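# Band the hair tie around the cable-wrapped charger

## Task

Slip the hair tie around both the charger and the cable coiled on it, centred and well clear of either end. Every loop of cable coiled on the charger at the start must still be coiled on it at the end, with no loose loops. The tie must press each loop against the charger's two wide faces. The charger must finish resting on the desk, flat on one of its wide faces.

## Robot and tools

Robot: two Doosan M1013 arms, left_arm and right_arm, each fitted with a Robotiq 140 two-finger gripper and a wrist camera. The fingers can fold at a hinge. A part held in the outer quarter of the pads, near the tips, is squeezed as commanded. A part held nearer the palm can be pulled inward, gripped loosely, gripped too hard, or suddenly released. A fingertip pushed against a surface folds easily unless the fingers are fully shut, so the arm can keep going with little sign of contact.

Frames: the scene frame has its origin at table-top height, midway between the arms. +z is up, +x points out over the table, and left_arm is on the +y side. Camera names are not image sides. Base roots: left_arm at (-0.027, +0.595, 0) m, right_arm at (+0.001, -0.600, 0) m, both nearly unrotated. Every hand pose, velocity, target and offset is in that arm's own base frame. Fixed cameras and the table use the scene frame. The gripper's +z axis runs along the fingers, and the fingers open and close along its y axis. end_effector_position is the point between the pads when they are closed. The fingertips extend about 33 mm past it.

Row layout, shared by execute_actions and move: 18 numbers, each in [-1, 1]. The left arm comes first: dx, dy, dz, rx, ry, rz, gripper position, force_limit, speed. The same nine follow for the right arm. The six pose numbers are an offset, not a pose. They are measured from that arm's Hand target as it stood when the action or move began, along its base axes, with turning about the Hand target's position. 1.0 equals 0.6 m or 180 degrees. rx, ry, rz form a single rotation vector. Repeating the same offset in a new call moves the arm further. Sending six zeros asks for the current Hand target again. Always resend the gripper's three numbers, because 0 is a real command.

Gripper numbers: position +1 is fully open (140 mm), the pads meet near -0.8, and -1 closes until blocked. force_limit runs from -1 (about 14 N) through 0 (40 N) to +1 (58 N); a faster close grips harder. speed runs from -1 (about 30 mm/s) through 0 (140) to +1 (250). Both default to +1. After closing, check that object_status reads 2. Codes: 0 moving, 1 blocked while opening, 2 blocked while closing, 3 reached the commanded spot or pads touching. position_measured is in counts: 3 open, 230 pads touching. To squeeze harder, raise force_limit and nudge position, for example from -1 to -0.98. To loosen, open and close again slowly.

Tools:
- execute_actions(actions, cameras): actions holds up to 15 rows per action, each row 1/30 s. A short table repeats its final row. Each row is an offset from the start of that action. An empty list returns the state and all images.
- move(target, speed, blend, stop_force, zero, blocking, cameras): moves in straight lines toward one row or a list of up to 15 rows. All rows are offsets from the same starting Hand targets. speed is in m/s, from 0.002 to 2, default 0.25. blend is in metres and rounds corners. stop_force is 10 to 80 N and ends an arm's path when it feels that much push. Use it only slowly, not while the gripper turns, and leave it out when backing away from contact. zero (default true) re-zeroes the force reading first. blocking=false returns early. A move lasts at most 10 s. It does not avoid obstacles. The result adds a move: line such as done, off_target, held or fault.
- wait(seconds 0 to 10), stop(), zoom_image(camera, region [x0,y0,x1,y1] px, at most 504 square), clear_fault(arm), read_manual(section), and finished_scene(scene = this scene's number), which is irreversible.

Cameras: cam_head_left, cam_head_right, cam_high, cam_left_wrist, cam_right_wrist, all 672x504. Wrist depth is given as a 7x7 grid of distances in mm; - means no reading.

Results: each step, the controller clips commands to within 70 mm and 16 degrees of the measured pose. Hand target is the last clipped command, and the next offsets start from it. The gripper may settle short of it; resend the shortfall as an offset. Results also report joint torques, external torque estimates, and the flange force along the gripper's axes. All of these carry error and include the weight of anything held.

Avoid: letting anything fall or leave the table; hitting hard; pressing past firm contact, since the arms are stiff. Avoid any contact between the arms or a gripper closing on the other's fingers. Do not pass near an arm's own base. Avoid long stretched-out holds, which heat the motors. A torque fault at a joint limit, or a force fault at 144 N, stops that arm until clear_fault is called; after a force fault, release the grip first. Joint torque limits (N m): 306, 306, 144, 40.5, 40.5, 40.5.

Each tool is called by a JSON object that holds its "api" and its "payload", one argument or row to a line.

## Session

{"api": "execute_actions", "payload": {
  "actions": []
}}

{"api": "zoom_image", "payload": {
  "camera": "cam_high",
  "region": [100, 200, 330, 370]
}}

{"api": "zoom_image", "payload": {
  "camera": "cam_head_left",
  "region": [270, 220, 420, 330]
}}

Scene clock: 0.00 s.
left_arm: end_effector_position=(+0.6052, -0.3173, +0.3528) position_measured=3 object_status=3 end_effector_quat_wxyz=(-0.245, +0.790, +0.430, +0.362) | right_arm: end_effector_position=(+0.4094, +0.6190, +0.3542) position_measured=3 object_status=3 end_effector_quat_wxyz=(-0.521, +0.137, +0.692, +0.481)
Joint positions: left_arm=[-0.894 0.334 1.565 0.807 1.674 -0.418] | right_arm=[0.475 0.449 1.817 1.474 1.692 -1.251]
Joint velocities: within noise
Joint torques (N m): no reading
External joint torques (N m): no reading
Flange force (N): no reading
Wrist depth (mm): cam_left_wrist=[2459 1976 2305 2258 1925 1908 1401 / 1860 1959 698 696 677 1677 - / 659 640 623 605 593 582 1495 / 605 136 552 548 540 516 126 / - 497 508 496 478 470 111 / - 469 459 451 442 437 417 / - 429 417 418 409 399 394] | cam_right_wrist=[- 4165 - - - 623 586 / 3829 4565 - - 740 671 - / 776 1065 1050 824 794 - - / 620 144 857 863 927 - 136 / - 557 726 931 1019 2968 117 / 438 500 586 715 910 2526 - / 398 432 488 575 694 857 -]
Hand target: left_arm +0.6052, -0.3173, +0.3528; -0.245, +0.790, +0.430, +0.362 | right_arm +0.4094, +0.6190, +0.3542; -0.521, +0.137, +0.692, +0.481
Tool commands: left_gripper/position=+1.0 left_gripper/force_limit=+1.0 left_gripper/speed=+1.0 right_gripper/position=+1.0 right_gripper/force_limit=+1.0 right_gripper/speed=+1.0

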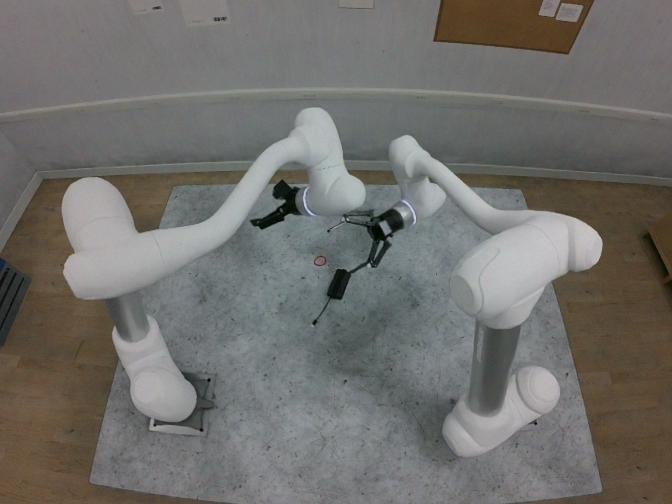

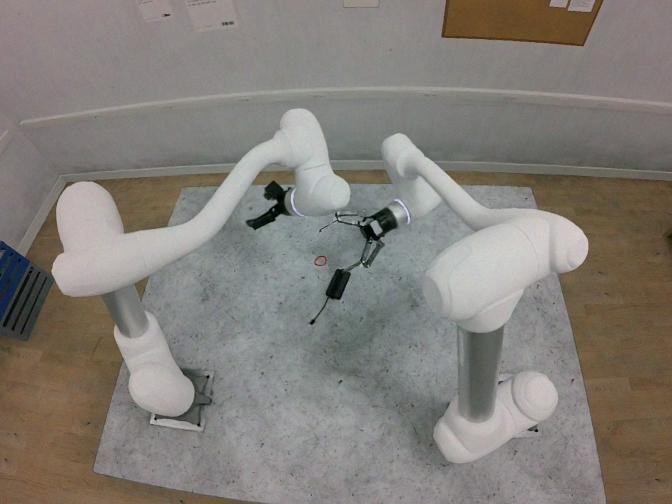

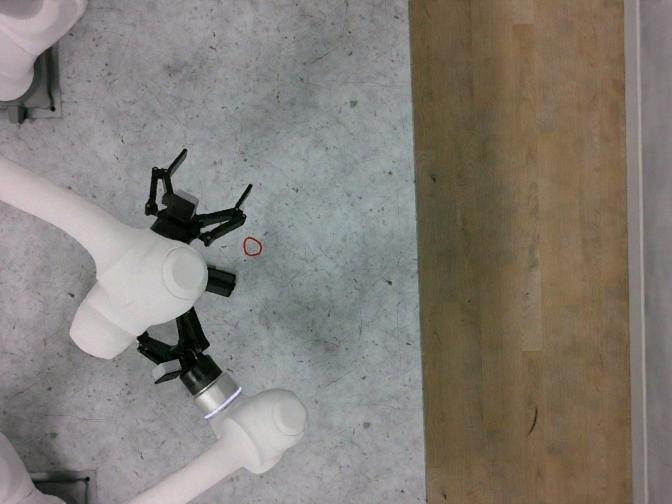

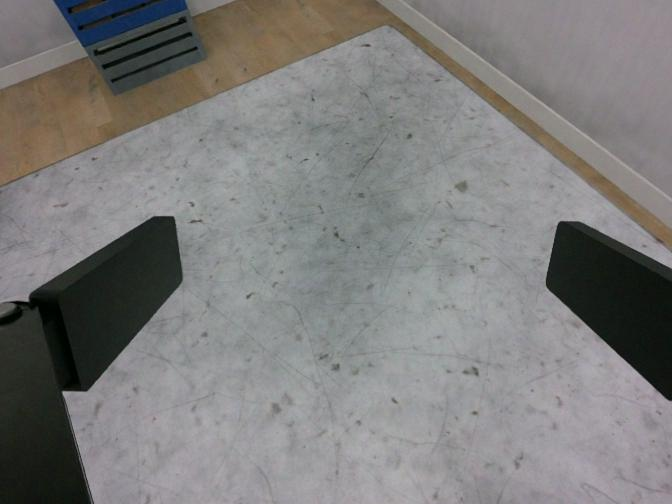

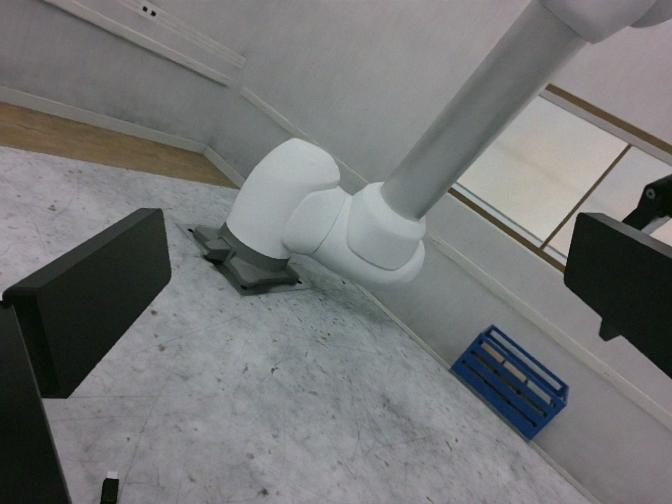

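Scaled by 2.191 from the camera's 672x504 image, which has a finer 960x720 frame.

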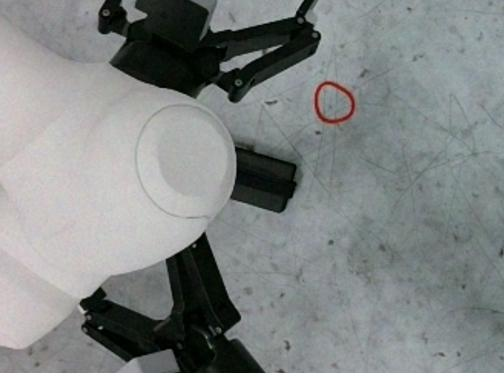

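Scaled by 3.360 from the camera's 672x504 image, which has a finer 960x720 frame.

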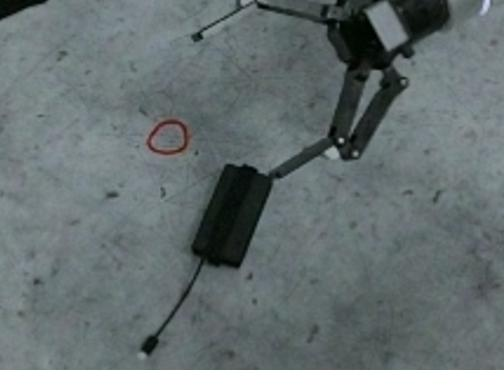

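{"api": "move", "payload": {
  "target": [
    [-0.175,-0.02,0.08,-0.2867,0.0552,0.17,1,1,1,0,0,0,0,0,0,1,1,1],
    [-0.175,-0.02,0.08,-0.2867,0.0552,0.17,1,1,1,0.2,0.1,-0.1,-0.342,-0.3705,0.0974,1,1,1]
  ],
  "speed": 0.3,
  "blend": [0.02,0],
  "cameras": ["all"]
}}

Scene clock: 26.57 s.
left_arm: end_effector_position=(+0.5002, -0.3293, +0.4008) position_measured=3 object_status=3 end_effector_quat_wxyz=(+0.000, +0.707, +0.707, -0.001) | right_arm: end_effector_position=(+0.5294, +0.6790, +0.2942) position_measured=3 object_status=3 end_effector_quat_wxyz=(+0.000, +0.000, +1.000, +0.000)
Joint positions: left_arm=[-0.639 0.065 1.574 -0.001 1.503 -0.638] | right_arm=[0.869 0.514 1.174 -0.001 1.453 -0.702]
Joint torques (N m): left_arm=[-2.98 -46.89 -42.48 3.84 0.49 0.35] | right_arm=[-0.44 -90.7 -42.26 4.38 -0.43 -0.43]
External joint torques (N m): left_arm=[2.83 -1.96 0.31 0.52 -0.47 -0.35] | right_arm=[0.69 -4.77 -0.6 0.07 0.46 0.43]
Flange force (N): left_arm=[5.4 -0.7 1.1] | right_arm=[4.8 -4.1 -2.6]
Wrist depth (mm): cam_left_wrist=[473 470 468 466 464 459 461 / 493 494 495 495 497 490 491 / 531 529 528 522 515 518 516 / 549 135 565 555 560 537 130 / - 606 597 629 598 598 111 / - 655 651 643 258 631 638 / - 705 703 703 673 671 694] | cam_right_wrist=[392 392 385 370 386 390 387 / 415 411 407 406 413 409 410 / 441 441 441 439 436 432 436 / 458 144 463 467 468 466 136 / - 496 499 500 499 499 117 / 550 533 541 543 532 531 538 / 580 580 582 580 579 576 575]
Hand target: left_arm +0.5002, -0.3293, +0.4008; +0.000, +0.707, +0.707, -0.001 | right_arm +0.5294, +0.6790, +0.2942; +0.000, +0.000, +1.000, +0.000
Off the commanded pose: left_arm 0.000 m, 0 deg | right_arm 0.000 m, 0 deg.
move: done

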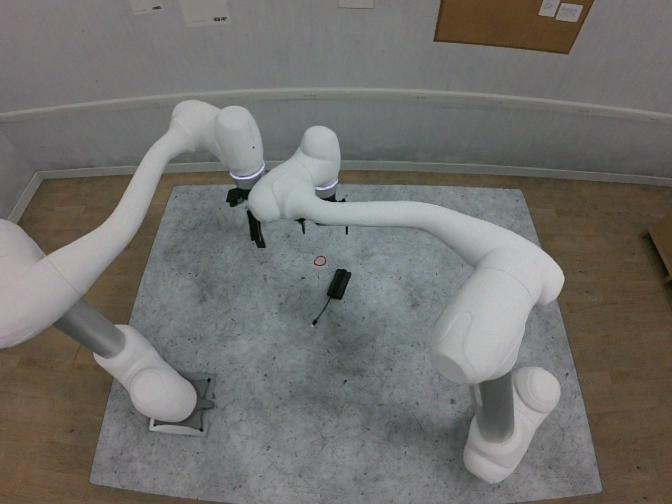

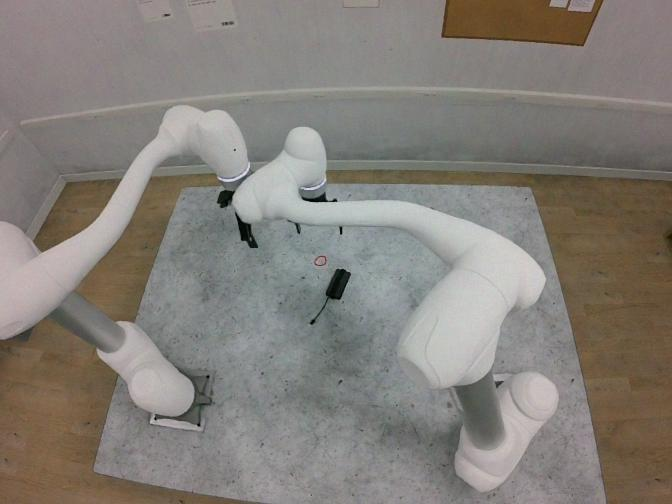

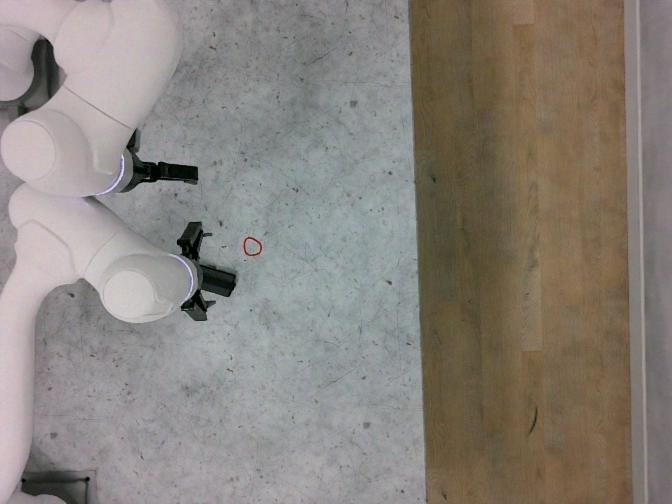

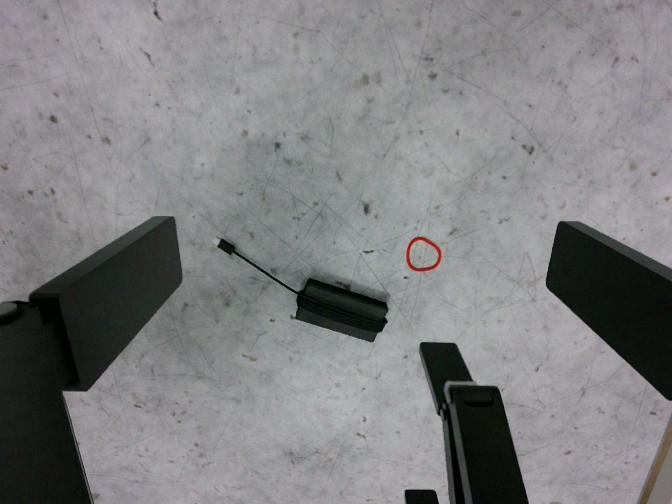

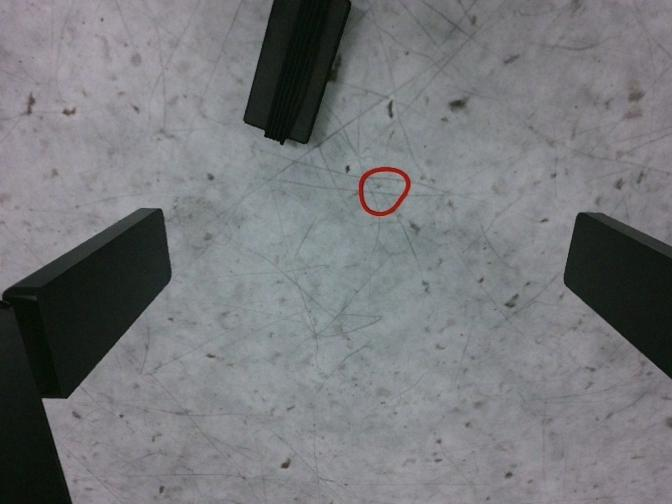

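{"api": "move", "payload": {
  "target": [0,0.1,0,0,0,0,1,1,1,0.07,0.12,-0.29,0,0,0,-0.4,-1,1],
  "speed": 0.2,
  "cameras": ["cam_right_wrist"]
}}

Scene clock: 34.17 s.
left_arm: end_effector_position=(+0.5002, -0.3165, +0.4008) position_measured=3 object_status=3 end_effector_quat_wxyz=(+0.000, +0.707, +0.707, -0.001) | right_arm: end_effector_position=(+0.5294, +0.6790, +0.2942) position_measured=179 object_status=0 end_effector_quat_wxyz=(+0.001, +0.000, +1.000, +0.000)
Joint positions: left_arm=[-0.622 0.054 1.586 -0.001 1.502 -0.621] | right_arm=[0.869 0.514 1.174 -0.001 1.453 -0.702]
Joint torques (N m): left_arm=[-3.01 -45.51 -42.42 3.84 0.51 0.38] | right_arm=[0.59 -91.13 -42.24 4.08 -0.45 -0.43]
External joint torques (N m): left_arm=[3.02 -2.26 0.27 0.52 -0.48 -0.38] | right_arm=[-0.59 -3.47 -0.33 0.33 0.47 0.43]
Flange force (N): left_arm=[5.9 -0.9 1.1] | right_arm=[2.7 -3.8 -2.0]
Wrist depth (mm): cam_left_wrist=[465 465 467 466 463 458 460 / 498 493 492 493 489 491 486 / 527 529 527 515 521 524 517 / 549 135 557 560 563 538 130 / - 606 601 638 598 590 111 / - 653 643 640 627 638 632 / - 703 698 700 271 694 687] | cam_right_wrist=[392 390 390 384 391 390 390 / 413 416 406 407 411 411 411 / 440 440 436 438 429 433 437 / 470 462 459 461 126 458 462 / - 80 78 496 - 79 84 / - - - 535 - - 72 / - - - 573 - - -]
Hand target: left_arm +0.5002, -0.3165, +0.4008; +0.000, +0.707, +0.707, -0.001 (not the last commanded pose) | right_arm +0.5294, +0.6790, +0.2942; +0.000, +0.000, +1.000, +0.000 (not the last commanded pose)
Off the commanded pose: left_arm 0.047 m, 0 deg | right_arm 0.193 m, 0 deg.
move: held (right_arm; a check stopped the path), off_target (left_arm; braked when a check withheld steps of right_arm); limits=held
pose unreachable (right arm): on one or more control steps of this call, first in action 0 (counted from 0), this arm could not follow its commanded pose, so it was not sent that pose on those steps. It may still have moved: this result reports where it is.
cause: moving toward the commanded pose would bring a part of the arm too close to another arm (a part of this arm just beyond joint 4 (forearm roll) and a part of the left arm just beyond its joint 6 (wrist roll), at the place that arm is still heading or pushing toward).
Images, in order (width x height): cam_right_wrist 672x504.

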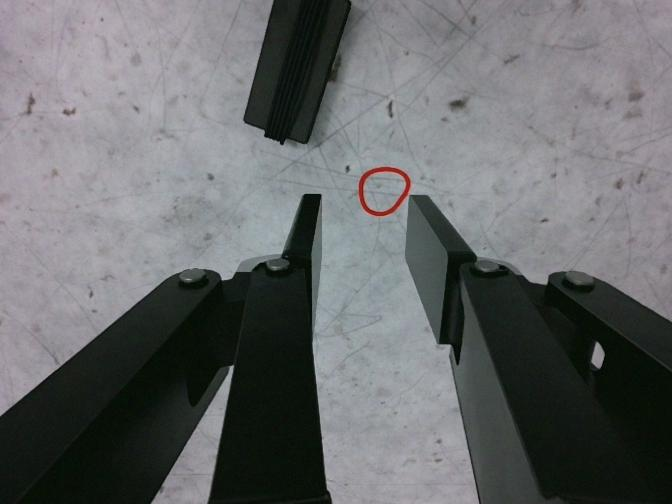

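{"api": "move", "payload": {
  "target": [
    [0,0.2,0.1,0,0,0,1,1,1,0,0,0,0,0,0,-0.4,-1,1],
    [0,0.2,0.1,0,0,0,1,1,1,0.07,0.12,-0.29,0,0,0,-0.4,-1,1]
  ],
  "speed": 0.25,
  "cameras": ["cam_right_wrist"]
}}

Scene clock: 39.17 s.
left_arm: end_effector_position=(+0.5002, -0.1965, +0.4608) position_measured=3 object_status=3 end_effector_quat_wxyz=(+0.000, +0.707, +0.707, -0.001) | right_arm: end_effector_position=(+0.5714, +0.7510, +0.1202) position_measured=179 object_status=3 end_effector_quat_wxyz=(+0.001, +0.000, +1.000, +0.000)
Joint positions: left_arm=[-0.438 -0.036 1.569 -0.001 1.609 -0.437] | right_arm=[0.884 0.72 1.151 -0.001 1.27 -0.686]
Joint torques (N m): left_arm=[-2.62 -36.75 -42.61 3.83 0.56 0.36] | right_arm=[0.62 -108.02 -40.73 3.87 -0.43 -0.47]
External joint torques (N m): left_arm=[2.61 -1.87 0.3 0.56 -0.55 -0.36] | right_arm=[-0.9 -2.9 -0.25 0.35 0.46 0.47]
Flange force (N): left_arm=[5.0 -1.4 1.6] | right_arm=[1.8 -3.1 -2.4]
Wrist depth (mm): cam_left_wrist=[517 518 515 522 520 515 509 / 551 548 556 552 542 546 545 / 582 590 582 581 576 579 578 / 608 135 623 625 623 597 123 / - 665 673 663 651 657 111 / - 723 198 716 491 703 716 / - 174 156 169 215 745 766] | cam_right_wrist=[203 211 230 230 230 229 228 / 243 244 245 243 242 242 241 / 259 259 257 255 255 256 257 / 276 272 267 271 132 269 273 / - 80 78 289 126 79 84 / - - - 315 - - 72 / - - - 340 - - -]
Hand target: left_arm +0.5002, -0.1965, +0.4608; +0.000, +0.707, +0.707, -0.001 | right_arm +0.5714, +0.7510, +0.1202; +0.000, +0.000, +1.000, +0.000
Off the commanded pose: left_arm 0.000 m, 0 deg | right_arm 0.000 m, 0 deg.
move: done
Images, in order (width x height): cam_right_wrist 672x504.

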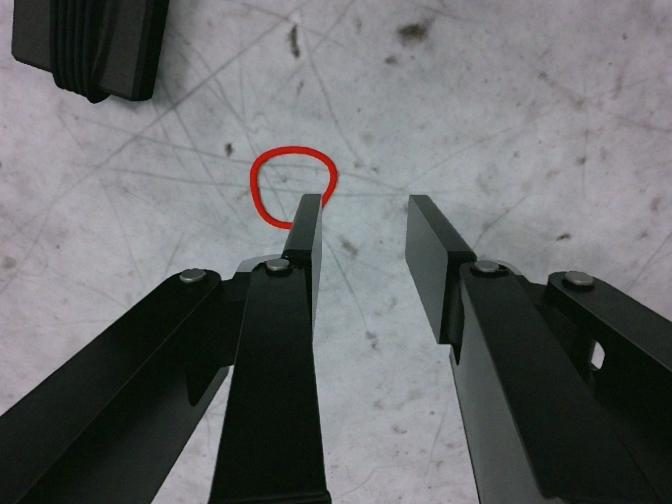

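{"api": "move", "payload": {
  "target": [
    [0,0,0,0,0,0,1,1,1,-0.008,-0.0225,-0.1,0,0,0,-0.4,-1,-1],
    [0,0,0,0,0,0,1,1,1,-0.008,-0.0225,-0.1425,0,0,0,-0.4,-1,-1]
  ],
  "speed": [0.1,0.04],
  "cameras": ["cam_right_wrist"]
}}

{"api": "move", "payload": {
  "target": [
    [0,0,0,0,0,0,1,1,1,0,0,0,0,0,0,-1,-0.3,-1]
  ],
  "speed": 0.03
}}

{"api": "move", "payload": {
  "target": [0,0,0,0,0,0,-1,1,0,0,0,0.3,0,0,0,-1,-0.3,-1],
  "speed": 0.12,
  "cameras": ["cam_right_wrist"]
}}

Scene clock: 47.13 s.
left_arm: end_effector_position=(+0.5002, -0.1965, +0.4608) position_measured=3 object_status=3 end_effector_quat_wxyz=(+0.000, +0.707, +0.707, -0.001) | right_arm: end_effector_position=(+0.5667, +0.7375, +0.0348) position_measured=179 object_status=3 end_effector_quat_wxyz=(+0.001, +0.000, +1.000, +0.000)
Joint positions: left_arm=[-0.438 -0.036 1.569 -0.001 1.609 -0.437] | right_arm=[0.879 0.752 1.259 -0.001 1.131 -0.691]
Joint torques (N m): left_arm=[-2.79 -36.77 -42.41 3.86 0.48 0.3] | right_arm=[1.76 -99.51 -33.82 4.3 -0.62 -0.38]
External joint torques (N m): left_arm=[2.75 -1.84 0.07 0.53 -0.47 -0.3] | right_arm=[-1.99 -11.45 -4.96 -0.29 0.64 0.38]
Flange force (N): left_arm=[5.2 -0.9 1.1] | right_arm=[0.3 -3.3 -12.4]
Wrist depth (mm): cam_left_wrist=[512 517 515 514 516 514 514 / 552 552 551 544 545 544 541 / 586 567 584 584 576 579 576 / 618 135 625 616 622 600 130 / - 669 651 651 645 657 111 / - 719 232 241 374 709 709 / - 777 227 230 258 730 766] | cam_right_wrist=[133 152 152 152 151 151 152 / 146 161 161 160 160 160 160 / 171 171 171 169 170 170 169 / 185 182 178 179 148 178 180 / - 80 78 191 189 79 84 / - - - 209 208 - 72 / - - - 225 - - -]
Hand target: left_arm +0.5002, -0.1965, +0.4608; +0.000, +0.707, +0.707, -0.001 | right_arm +0.5666, +0.7375, +0.0347; +0.000, +0.000, +1.000, +0.000
Off the commanded pose: left_arm 0.000 m, 0 deg | right_arm 0.000 m, 0 deg.
move: done
Images, in order (width x height): cam_right_wrist 672x504.

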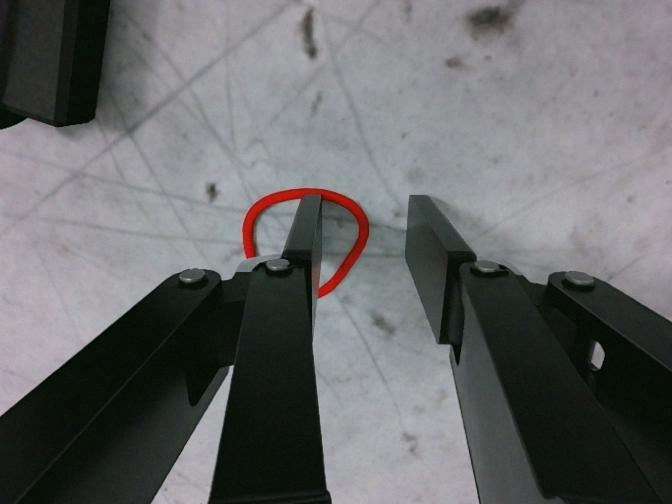

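Scene clock: 48.43 s.
left_arm: end_effector_position=(+0.5002, -0.1965, +0.4608) position_measured=3 object_status=3 end_effector_quat_wxyz=(+0.000, +0.707, +0.707, -0.001) | right_arm: end_effector_position=(+0.5666, +0.7375, +0.0346) position_measured=226 object_status=2 end_effector_quat_wxyz=(+0.001, +0.000, +1.000, +0.000)
Joint positions: left_arm=[-0.438 -0.036 1.569 -0.001 1.609 -0.437] | right_arm=[0.879 0.752 1.259 -0.001 1.13 -0.691]
Joint torques (N m): left_arm=[-2.84 -36.82 -42.62 3.85 0.54 0.29] | right_arm=[0.57 -107.08 -38.58 3.7 -0.43 -0.42]
External joint torques (N m): left_arm=[2.8 -1.78 0.23 0.54 -0.53 -0.29] | right_arm=[-0.5 -3.73 -0.07 0.3 0.45 0.42]
Flange force (N): left_arm=[5.4 -1.0 1.5] | right_arm=[2.9 -4.0 -3.4]
Wrist depth (mm): cam_left_wrist=[512 520 515 520 514 511 511 / 557 555 549 552 551 548 536 / 579 579 589 579 584 578 573 / 618 136 608 625 613 601 130 / - 657 649 651 655 655 111 / - 723 232 241 373 705 709 / - 790 228 230 258 748 768] | cam_right_wrist=[132 152 152 151 151 151 151 / 146 161 160 160 160 159 160 / 171 171 170 166 170 169 169 / 184 182 179 118 178 178 180 / 194 189 80 78 89 81 187 / - - 72 - - 76 - / - - - - - - -]
Hand target: left_arm +0.5002, -0.1965, +0.4608; +0.000, +0.707, +0.707, -0.001 | right_arm +0.5666, +0.7375, +0.0347; +0.000, +0.000, +1.000, +0.000
Off the commanded pose: left_arm 0.000 m, 0 deg | right_arm 0.000 m, 0 deg.
move: done

Scene clock: 50.33 s.
left_arm: end_effector_position=(+0.5002, -0.1965, +0.4608) position_measured=233 object_status=3 end_effector_quat_wxyz=(+0.000, +0.707, +0.707, -0.001) | right_arm: end_effector_position=(+0.5666, +0.7375, +0.2146) position_measured=226 object_status=2 end_effector_quat_wxyz=(+0.000, +0.000, +1.000, +0.000)
Joint positions: left_arm=[-0.438 -0.036 1.569 -0.001 1.609 -0.437] | right_arm=[0.879 0.657 1.087 -0.001 1.397 -0.691]
Joint torques (N m): left_arm=[-2.47 -36.81 -42.45 3.84 0.5 0.3] | right_arm=[0.42 -102.86 -42.18 4.04 -0.52 -0.46]
External joint torques (N m): left_arm=[2.59 -1.73 0.22 0.55 -0.48 -0.3] | right_arm=[-0.56 -3.63 0.08 0.31 0.54 0.46]
Flange force (N): left_arm=[5.0 -1.1 1.4] | right_arm=[3.6 -4.9 -1.9]
Wrist depth (mm): cam_left_wrist=[523 521 523 522 514 516 512 / 555 553 551 548 541 551 542 / 582 589 590 579 579 579 573 / 629 623 620 - 608 615 610 / 663 651 - - - 93 653 / - - - - - - - / - - - - - - -] | cam_right_wrist=[318 302 312 317 316 317 313 / 337 334 335 335 332 333 332 / 359 354 355 346 353 353 354 / 382 377 373 109 372 372 376 / 407 392 80 78 89 81 391 / - - 72 - - 76 - / - - - - - - -]
Hand target: left_arm +0.5002, -0.1965, +0.4608; +0.000, +0.707, +0.707, -0.001 | right_arm +0.5666, +0.7375, +0.2147; +0.000, +0.000, +1.000, +0.000
Off the commanded pose: left_arm 0.000 m, 0 deg | right_arm 0.000 m, 0 deg.
move: done
Images, in order (width x height): cam_right_wrist 672x504.

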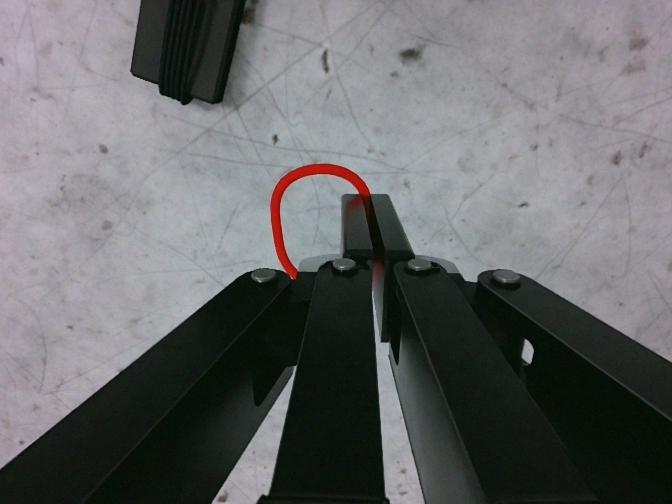

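{"api": "move", "payload": {
  "target": [
    [0,0,0,0,0,0,-1,1,0,-0.2442,-0.3123,0.2757,0.5,0,0,-1,-0.3,-1],
    [-0.0857,-0.4477,-0.173,-0.385,0.385,0.385,-1,1,0,-0.2442,-0.3123,0.2757,0.5,0,0,-1,-0.3,-1]
  ],
  "speed": 0.25,
  "cameras": ["all"]
}}

{"api": "zoom_image", "payload": {
  "camera": "cam_left_wrist",
  "region": [280, 100, 480, 300]
}}

{"api": "zoom_image", "payload": {
  "camera": "cam_right_wrist",
  "region": [220, 60, 440, 280]
}}

Scene clock: 68.17 s.
left_arm: end_effector_position=(+0.4488, -0.4651, +0.3570) position_measured=233 object_status=3 end_effector_quat_wxyz=(+0.001, +0.000, +0.707, -0.707) | right_arm: end_effector_position=(+0.4201, +0.5501, +0.3801) position_measured=226 object_status=2 end_effector_quat_wxyz=(+0.000, +0.000, +0.707, +0.707)
Joint positions: left_arm=[-0.361 0.139 2.254 -1.843 1.328 -0.714] | right_arm=[0.405 0.112 2.227 1.861 1.282 -2.381]
Joint torques (N m): left_arm=[-3.16 -39.36 -26.8 -2.75 2.61 0.26] | right_arm=[0.72 -43.57 -34.72 0.85 1.63 -0.36]
External joint torques (N m): left_arm=[3.05 -1.76 0.15 0.16 -0.49 -0.31] | right_arm=[-0.71 -3.63 -0.28 0.15 0.44 0.4]
Flange force (N): left_arm=[0.3 -3.7 -6.6] | right_arm=[3.4 5.9 -4.1]
Wrist depth (mm): cam_left_wrist=[- 605 2802 4426 2487 761 509 / - - 625 3513 2699 768 510 / - - 598 330 2699 761 511 / - - 3458 - 1039 761 500 / - - - - - 94 480 / - - - - - - - / - - - - - - -] | cam_right_wrist=[592 848 548 565 - - - / 592 857 3124 465 - 3892 - / 596 845 2698 280 - - - / 592 842 170 109 - - - / 575 78 79 78 89 81 74 / - - 72 - - 76 - / - - - - - - -]
Hand target: left_arm +0.4488, -0.4651, +0.3570; +0.001, +0.000, +0.707, -0.707 | right_arm +0.4201, +0.5501, +0.3801; +0.000, +0.000, +0.707, +0.707
Off the commanded pose: left_arm 0.000 m, 0 deg | right_arm 0.000 m, 0 deg.
move: done

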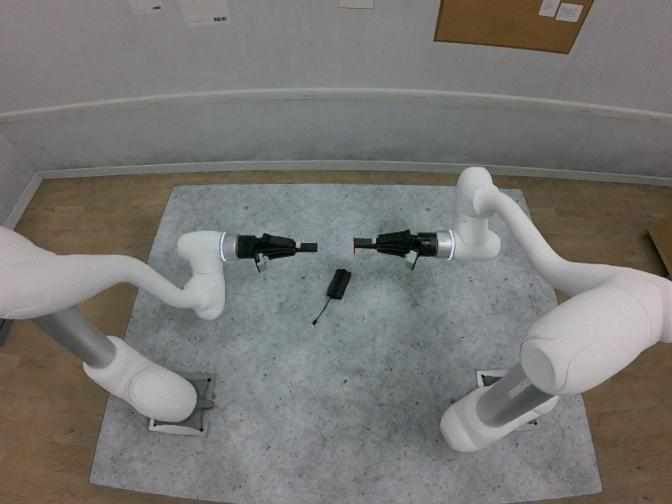

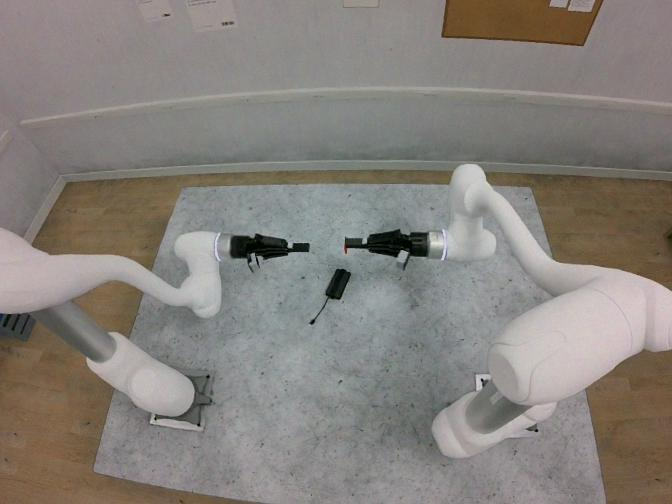

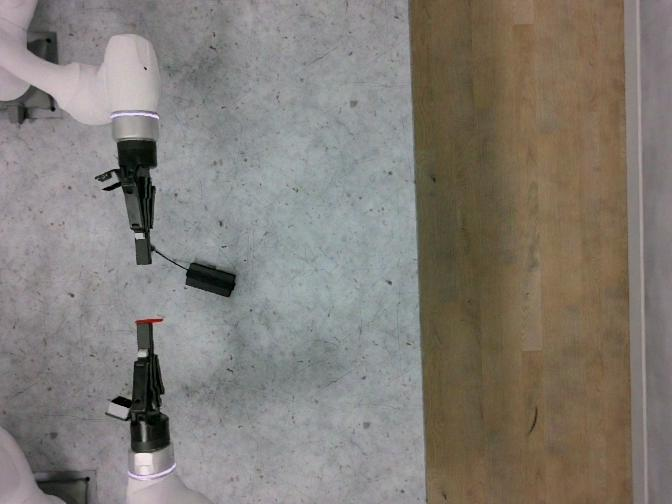

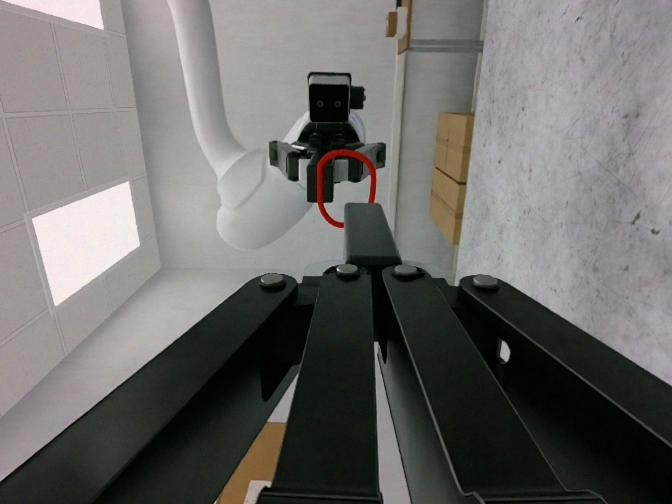

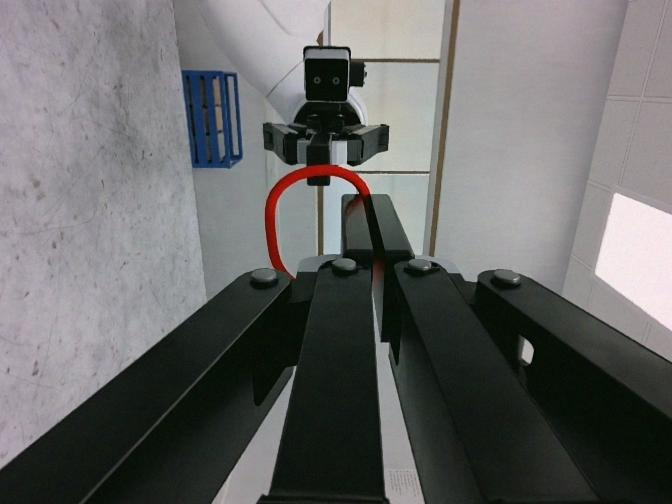

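Scaled by 2.520 from the camera's 672x504 image, which has a finer 960x720 frame.

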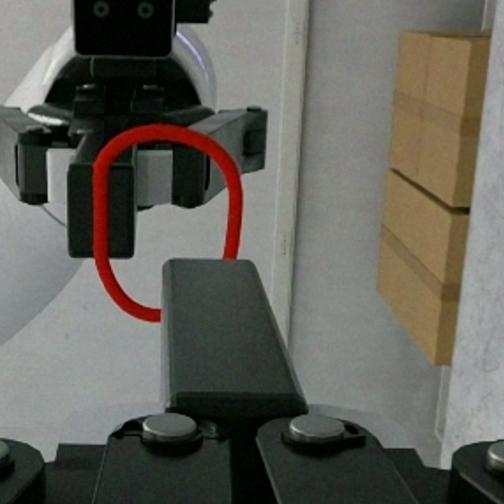

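Scaled by 2.291 from the camera's 672x504 image, which has a finer 960x720 frame.

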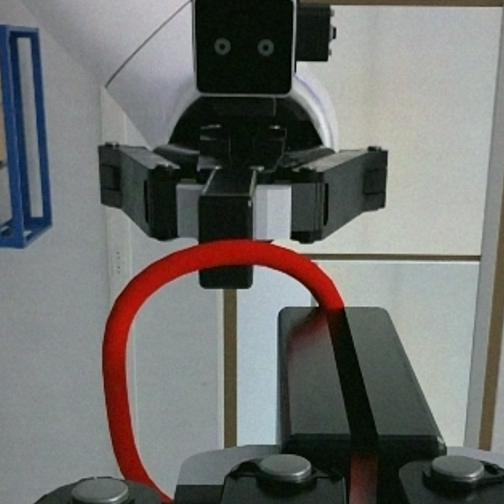

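{"api": "move", "payload": {
  "target": [0,-0.2333,0.001,0,0,0,-1,1,0,0,0,0,0,0,0,-1,-0.3,-1],
  "speed": 0.07,
  "cameras": ["cam_left_wrist","cam_right_wrist"]
}}

Scene clock: 74.53 s.
left_arm: end_effector_position=(+0.4488, -0.6051, +0.3576) position_measured=233 object_status=3 end_effector_quat_wxyz=(+0.001, +0.000, +0.707, -0.707) | right_arm: end_effector_position=(+0.4201, +0.5501, +0.3801) position_measured=226 object_status=2 end_effector_quat_wxyz=(+0.000, +0.000, +0.707, +0.707)
Joint positions: left_arm=[-0.612 0.217 2.152 -2.039 1.159 -0.671] | right_arm=[0.405 0.112 2.227 1.861 1.282 -2.381]
Joint torques (N m): left_arm=[-3.65 -49.25 -28.97 -3.33 2.65 0.42] | right_arm=[0.72 -43.4 -34.79 0.82 1.61 -0.41]
External joint torques (N m): left_arm=[3.79 -1.63 0.8 0.36 -0.46 -0.47] | right_arm=[-0.76 -3.44 -0.1 0.16 0.45 0.46]
Flange force (N): left_arm=[-1.6 -3.4 -7.9] | right_arm=[3.4 5.6 -4.2]
Wrist depth (mm): cam_left_wrist=[4024 497 3032 - 3405 763 506 / 2874 509 - 374 - 774 506 / - - 472 233 2667 761 560 / - - 474 138 1085 763 502 / 2149 - - - - 93 480 / - - - - - - - / - - - - - - -] | cam_right_wrist=[592 778 414 433 4239 883 - / 596 842 2793 334 - - - / 591 854 256 176 295 3957 - / 592 851 - 118 - 3829 - / 568 78 80 78 89 81 74 / - - 72 - - 76 - / - - - - - - -]
Hand target: left_arm +0.4488, -0.6051, +0.3576; +0.001, +0.000, +0.707, -0.707 | right_arm +0.4201, +0.5501, +0.3801; +0.000, +0.000, +0.707, +0.707
Off the commanded pose: left_arm 0.000 m, 0 deg | right_arm 0.000 m, 0 deg.
move: done
Images, in order (width x height): cam_left_wrist 672x504, cam_right_wrist 672x504.

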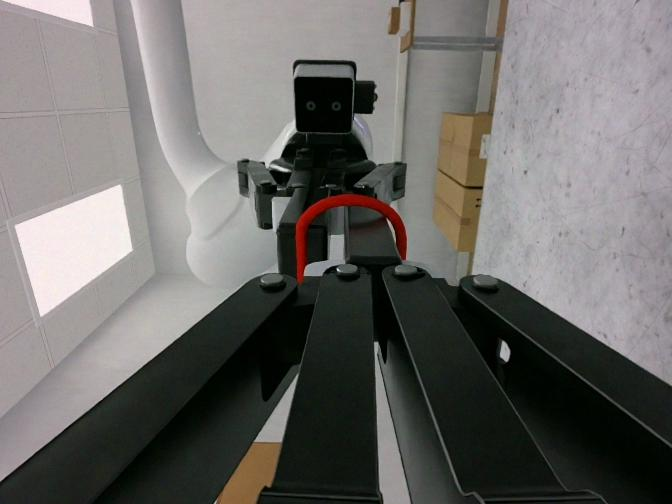

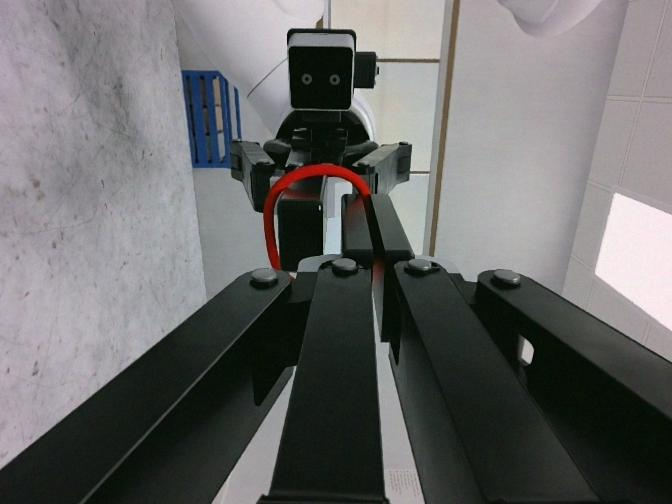

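{"api": "move", "payload": {
  "target": [
    [0,0,0,0,0,0,-1,1,0,0,0,0.002,0,0,0,-0.68,-0.3,-1],
    [0,0,0,0,0,0,-1,1,0,0,-0.25,0.002,0,0,0,-0.68,-0.3,-1]
  ],
  "speed": 0.06,
  "cameras": ["cam_left_wrist","cam_right_wrist"]
}}

{"api": "move", "payload": {
  "target": [
    [0,0,0,0,0,0,0.3,0.3,-1,0,0,0,0,0,0,-0.68,-0.3,-1]
  ],
  "cameras": ["cam_left_wrist","cam_right_wrist"]
}}

Scene clock: 83.07 s.
left_arm: end_effector_position=(+0.4488, -0.6051, +0.3576) position_measured=233 object_status=3 end_effector_quat_wxyz=(+0.001, +0.000, +0.707, -0.707) | right_arm: end_effector_position=(+0.4201, +0.4002, +0.3813) position_measured=214 object_status=3 end_effector_quat_wxyz=(+0.000, +0.000, +0.707, +0.707)
Joint positions: left_arm=[-0.612 0.217 2.152 -2.039 1.159 -0.671] | right_arm=[0.079 0.039 2.306 1.626 1.514 -2.346]
Joint torques (N m): left_arm=[-2.81 -48.41 -28.58 -3.2 2.71 0.3] | right_arm=[-1.29 -35.08 -33.87 1.59 1.53 -0.4]
External joint torques (N m): left_arm=[2.82 -2.45 0.23 0.21 -0.52 -0.35] | right_arm=[1.32 -3 -0.05 0.26 0.46 0.44]
Flange force (N): left_arm=[-0.2 -4.6 -6.2] | right_arm=[4.7 5.6 2.0]
Wrist depth (mm): cam_left_wrist=[- 2912 - - 2515 763 508 / - - 535 467 3405 766 504 / - - 590 346 2406 768 506 / - - 636 - 135 763 510 / - - - - - 93 484 / - - - - - - - / - - - - - - -] | cam_right_wrist=[594 842 557 563 3829 - - / 596 848 1181 470 - - - / 598 842 1341 291 - - - / 596 863 1181 109 119 - 4396 / 568 74 87 78 83 83 75 / - - - - - - - / - - - - - - -]
Hand target: left_arm +0.4488, -0.6051, +0.3576; +0.001, +0.000, +0.707, -0.707 | right_arm +0.4201, +0.4001, +0.3813; +0.000, +0.000, +0.707, +0.707
Off the commanded pose: left_arm 0.000 m, 0 deg | right_arm 0.000 m, 0 deg.
move: done
Images, in order (width x height): cam_left_wrist 672x504, cam_right_wrist 672x504.

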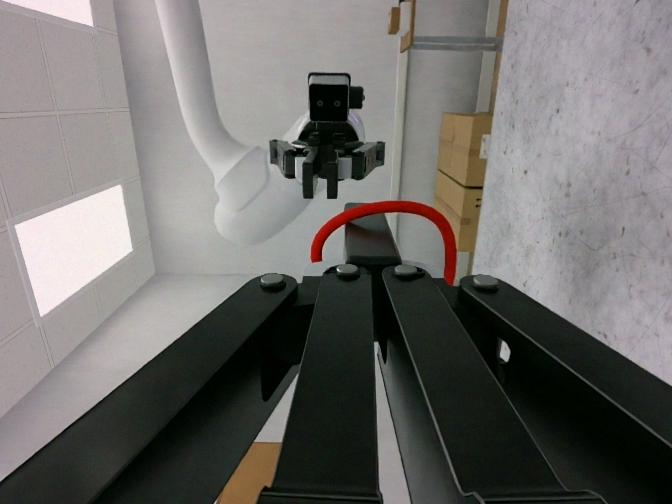

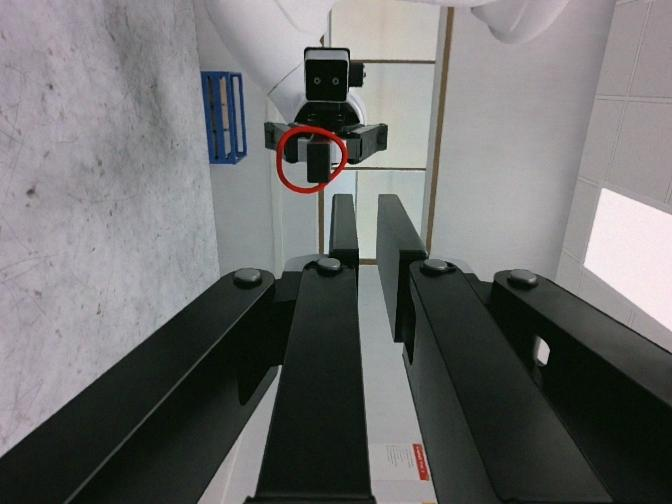

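Scene clock: 86.30 s.
left_arm: end_effector_position=(+0.4488, -0.6051, +0.3576) position_measured=91 object_status=0 end_effector_quat_wxyz=(+0.001, +0.000, +0.707, -0.707) | right_arm: end_effector_position=(+0.4201, +0.4001, +0.3813) position_measured=214 object_status=3 end_effector_quat_wxyz=(+0.000, +0.000, +0.707, +0.707)
Joint positions: left_arm=[-0.612 0.217 2.152 -2.039 1.159 -0.671] | right_arm=[0.078 0.039 2.306 1.626 1.514 -2.346]
Joint torques (N m): left_arm=[-3.04 -48.18 -28.61 -3.12 2.65 0.28] | right_arm=[0.51 -34.57 -33.87 1.65 1.54 -0.35]
External joint torques (N m): left_arm=[2.91 -2.67 0.09 0.13 -0.46 -0.33] | right_arm=[-0.57 -3.21 -0.1 0.21 0.44 0.4]
Flange force (N): left_arm=[-0.1 -4.9 -6.3] | right_arm=[4.6 5.8 -2.5]
Wrist depth (mm): cam_left_wrist=[2837 556 2699 - 2380 768 508 / 2380 - 572 471 3032 761 511 / - 3952 597 348 2766 766 506 / 2515 2766 130 3458 163 128 498 / - - 2667 - - 115 85 / - - 1994 - 1925 - - / - - 1771 1799 - - -] | cam_right_wrist=[595 848 555 596 - - - / 592 836 1205 517 4655 3768 - / 595 851 1312 381 297 - - / 598 866 1256 109 - - - / 569 74 87 78 84 83 74 / - - - - - - - / - - - - - - -]
Hand target: left_arm +0.4488, -0.6051, +0.3576; +0.001, +0.000, +0.707, -0.707 | right_arm +0.4201, +0.4001, +0.3813; +0.000, +0.000, +0.707, +0.707
Off the commanded pose: left_arm 0.000 m, 0 deg | right_arm 0.000 m, 0 deg.
move: done
Images, in order (width x height): cam_left_wrist 672x504, cam_right_wrist 672x504.

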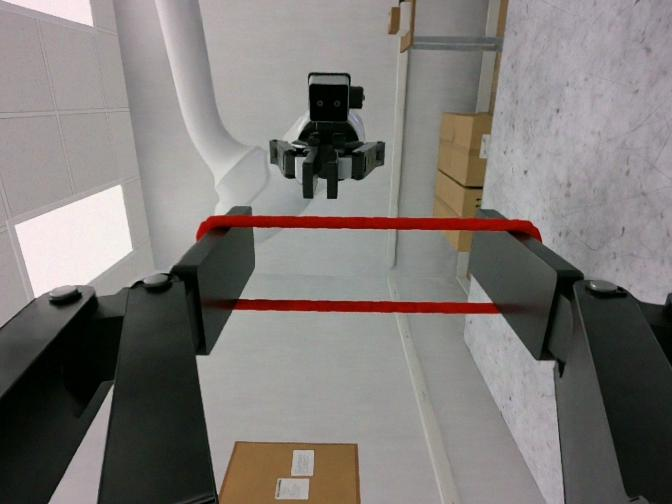

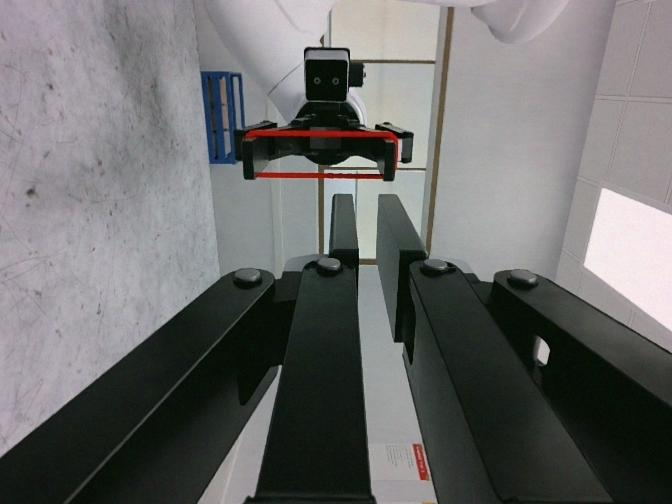

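{"api": "move", "payload": {
  "target": [
    [0,0.3,0.05,0,0,0,0.3,0.3,-1,0,-0.05,0,0,0,0,-0.68,-0.3,1],
    [0.214,0.52,0.079,0,-0.5,0,0.3,0.3,-1,0,0.1,-0.03,-0.385,0.385,-0.385,-0.68,-0.3,1],
    [0.214,0.52,0.079,0,-0.5,0,0.3,0.3,-1,-0.03,0.4,-0.13,-0.385,0.385,-0.385,0.4,-0.3,1]
  ],
  "speed": 0.25,
  "blend": [0.03,0.03,0],
  "cameras": ["all"]
}}

Scene clock: 111.77 s.
left_arm: end_effector_position=(+0.5772, -0.2931, +0.4050) position_measured=91 object_status=3 end_effector_quat_wxyz=(+0.500, +0.500, +0.499, -0.500) | right_arm: end_effector_position=(+0.4021, +0.6401, +0.3033) position_measured=78 object_status=0 end_effector_quat_wxyz=(+0.000, +0.707, +0.707, -0.001)
Joint positions: left_arm=[0.008 0.233 2.017 -1.566 1.579 0.68] | right_arm=[0.964 0.339 1.415 0 1.39 0.965]
Joint torques (N m): left_arm=[-2.69 -52.12 -30.32 -2.33 2.27 0.33] | right_arm=[0.44 -73.69 -41.93 3.97 -0.51 -0.41]
External joint torques (N m): left_arm=[2.77 -2.14 0.17 0.2 -0.53 -0.33] | right_arm=[-0.3 -3.66 -0.32 0.4 0.46 0.41]
Flange force (N): left_arm=[-2.9 -3.2 -4.1] | right_arm=[-4.1 -2.7 -2.3]
Wrist depth (mm): cam_left_wrist=[785 829 3117 - 3255 3255 - / 779 361 365 - - 2802 2170 / 766 380 379 - 4176 - 1677 / 766 3458 126 3689 - 129 1959 / - - 415 - - 115 85 / - - 445 1925 - - - / - - - - - - -] | cam_right_wrist=[401 400 402 400 399 401 398 / 425 424 418 416 416 420 419 / 452 447 450 449 416 447 445 / 481 107 462 477 473 132 468 / - 103 512 509 506 127 97 / - - 544 548 544 544 - / - - 598 591 585 586 -]
Hand target: left_arm +0.5772, -0.2931, +0.4050; +0.500, +0.500, +0.499, -0.500 | right_arm +0.4021, +0.6401, +0.3033; +0.000, +0.707, +0.707, -0.001
Off the commanded pose: left_arm 0.000 m, 0 deg | right_arm 0.000 m, 0 deg.
move: done

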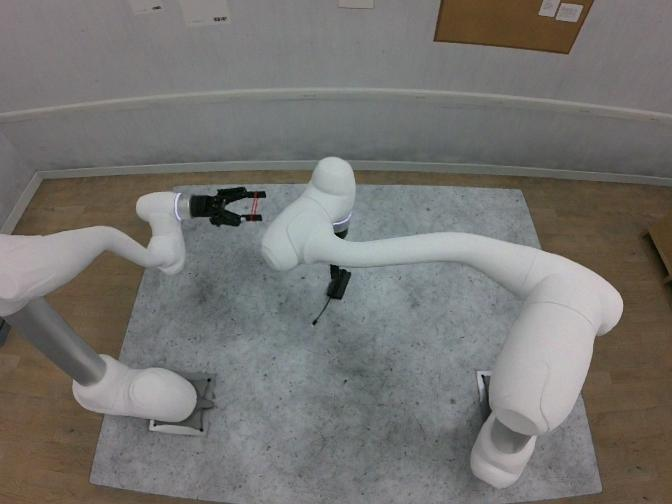

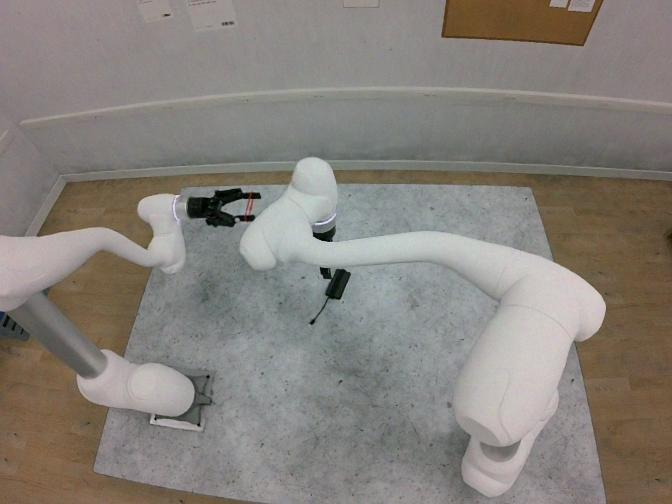

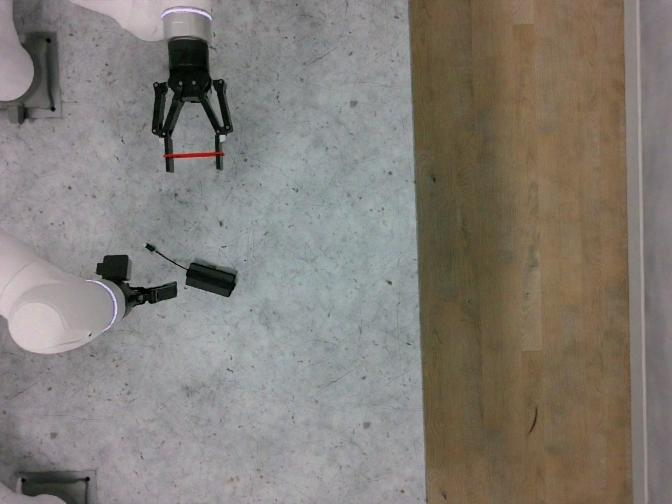

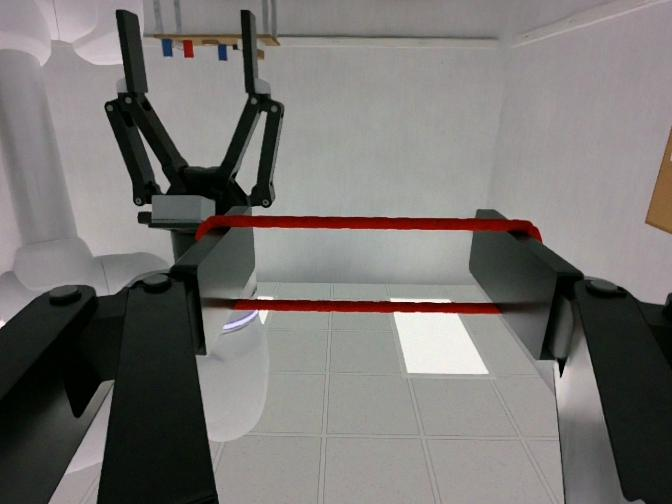

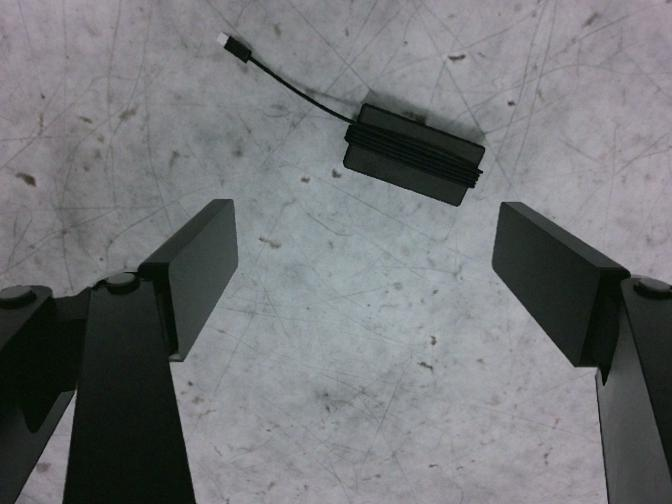

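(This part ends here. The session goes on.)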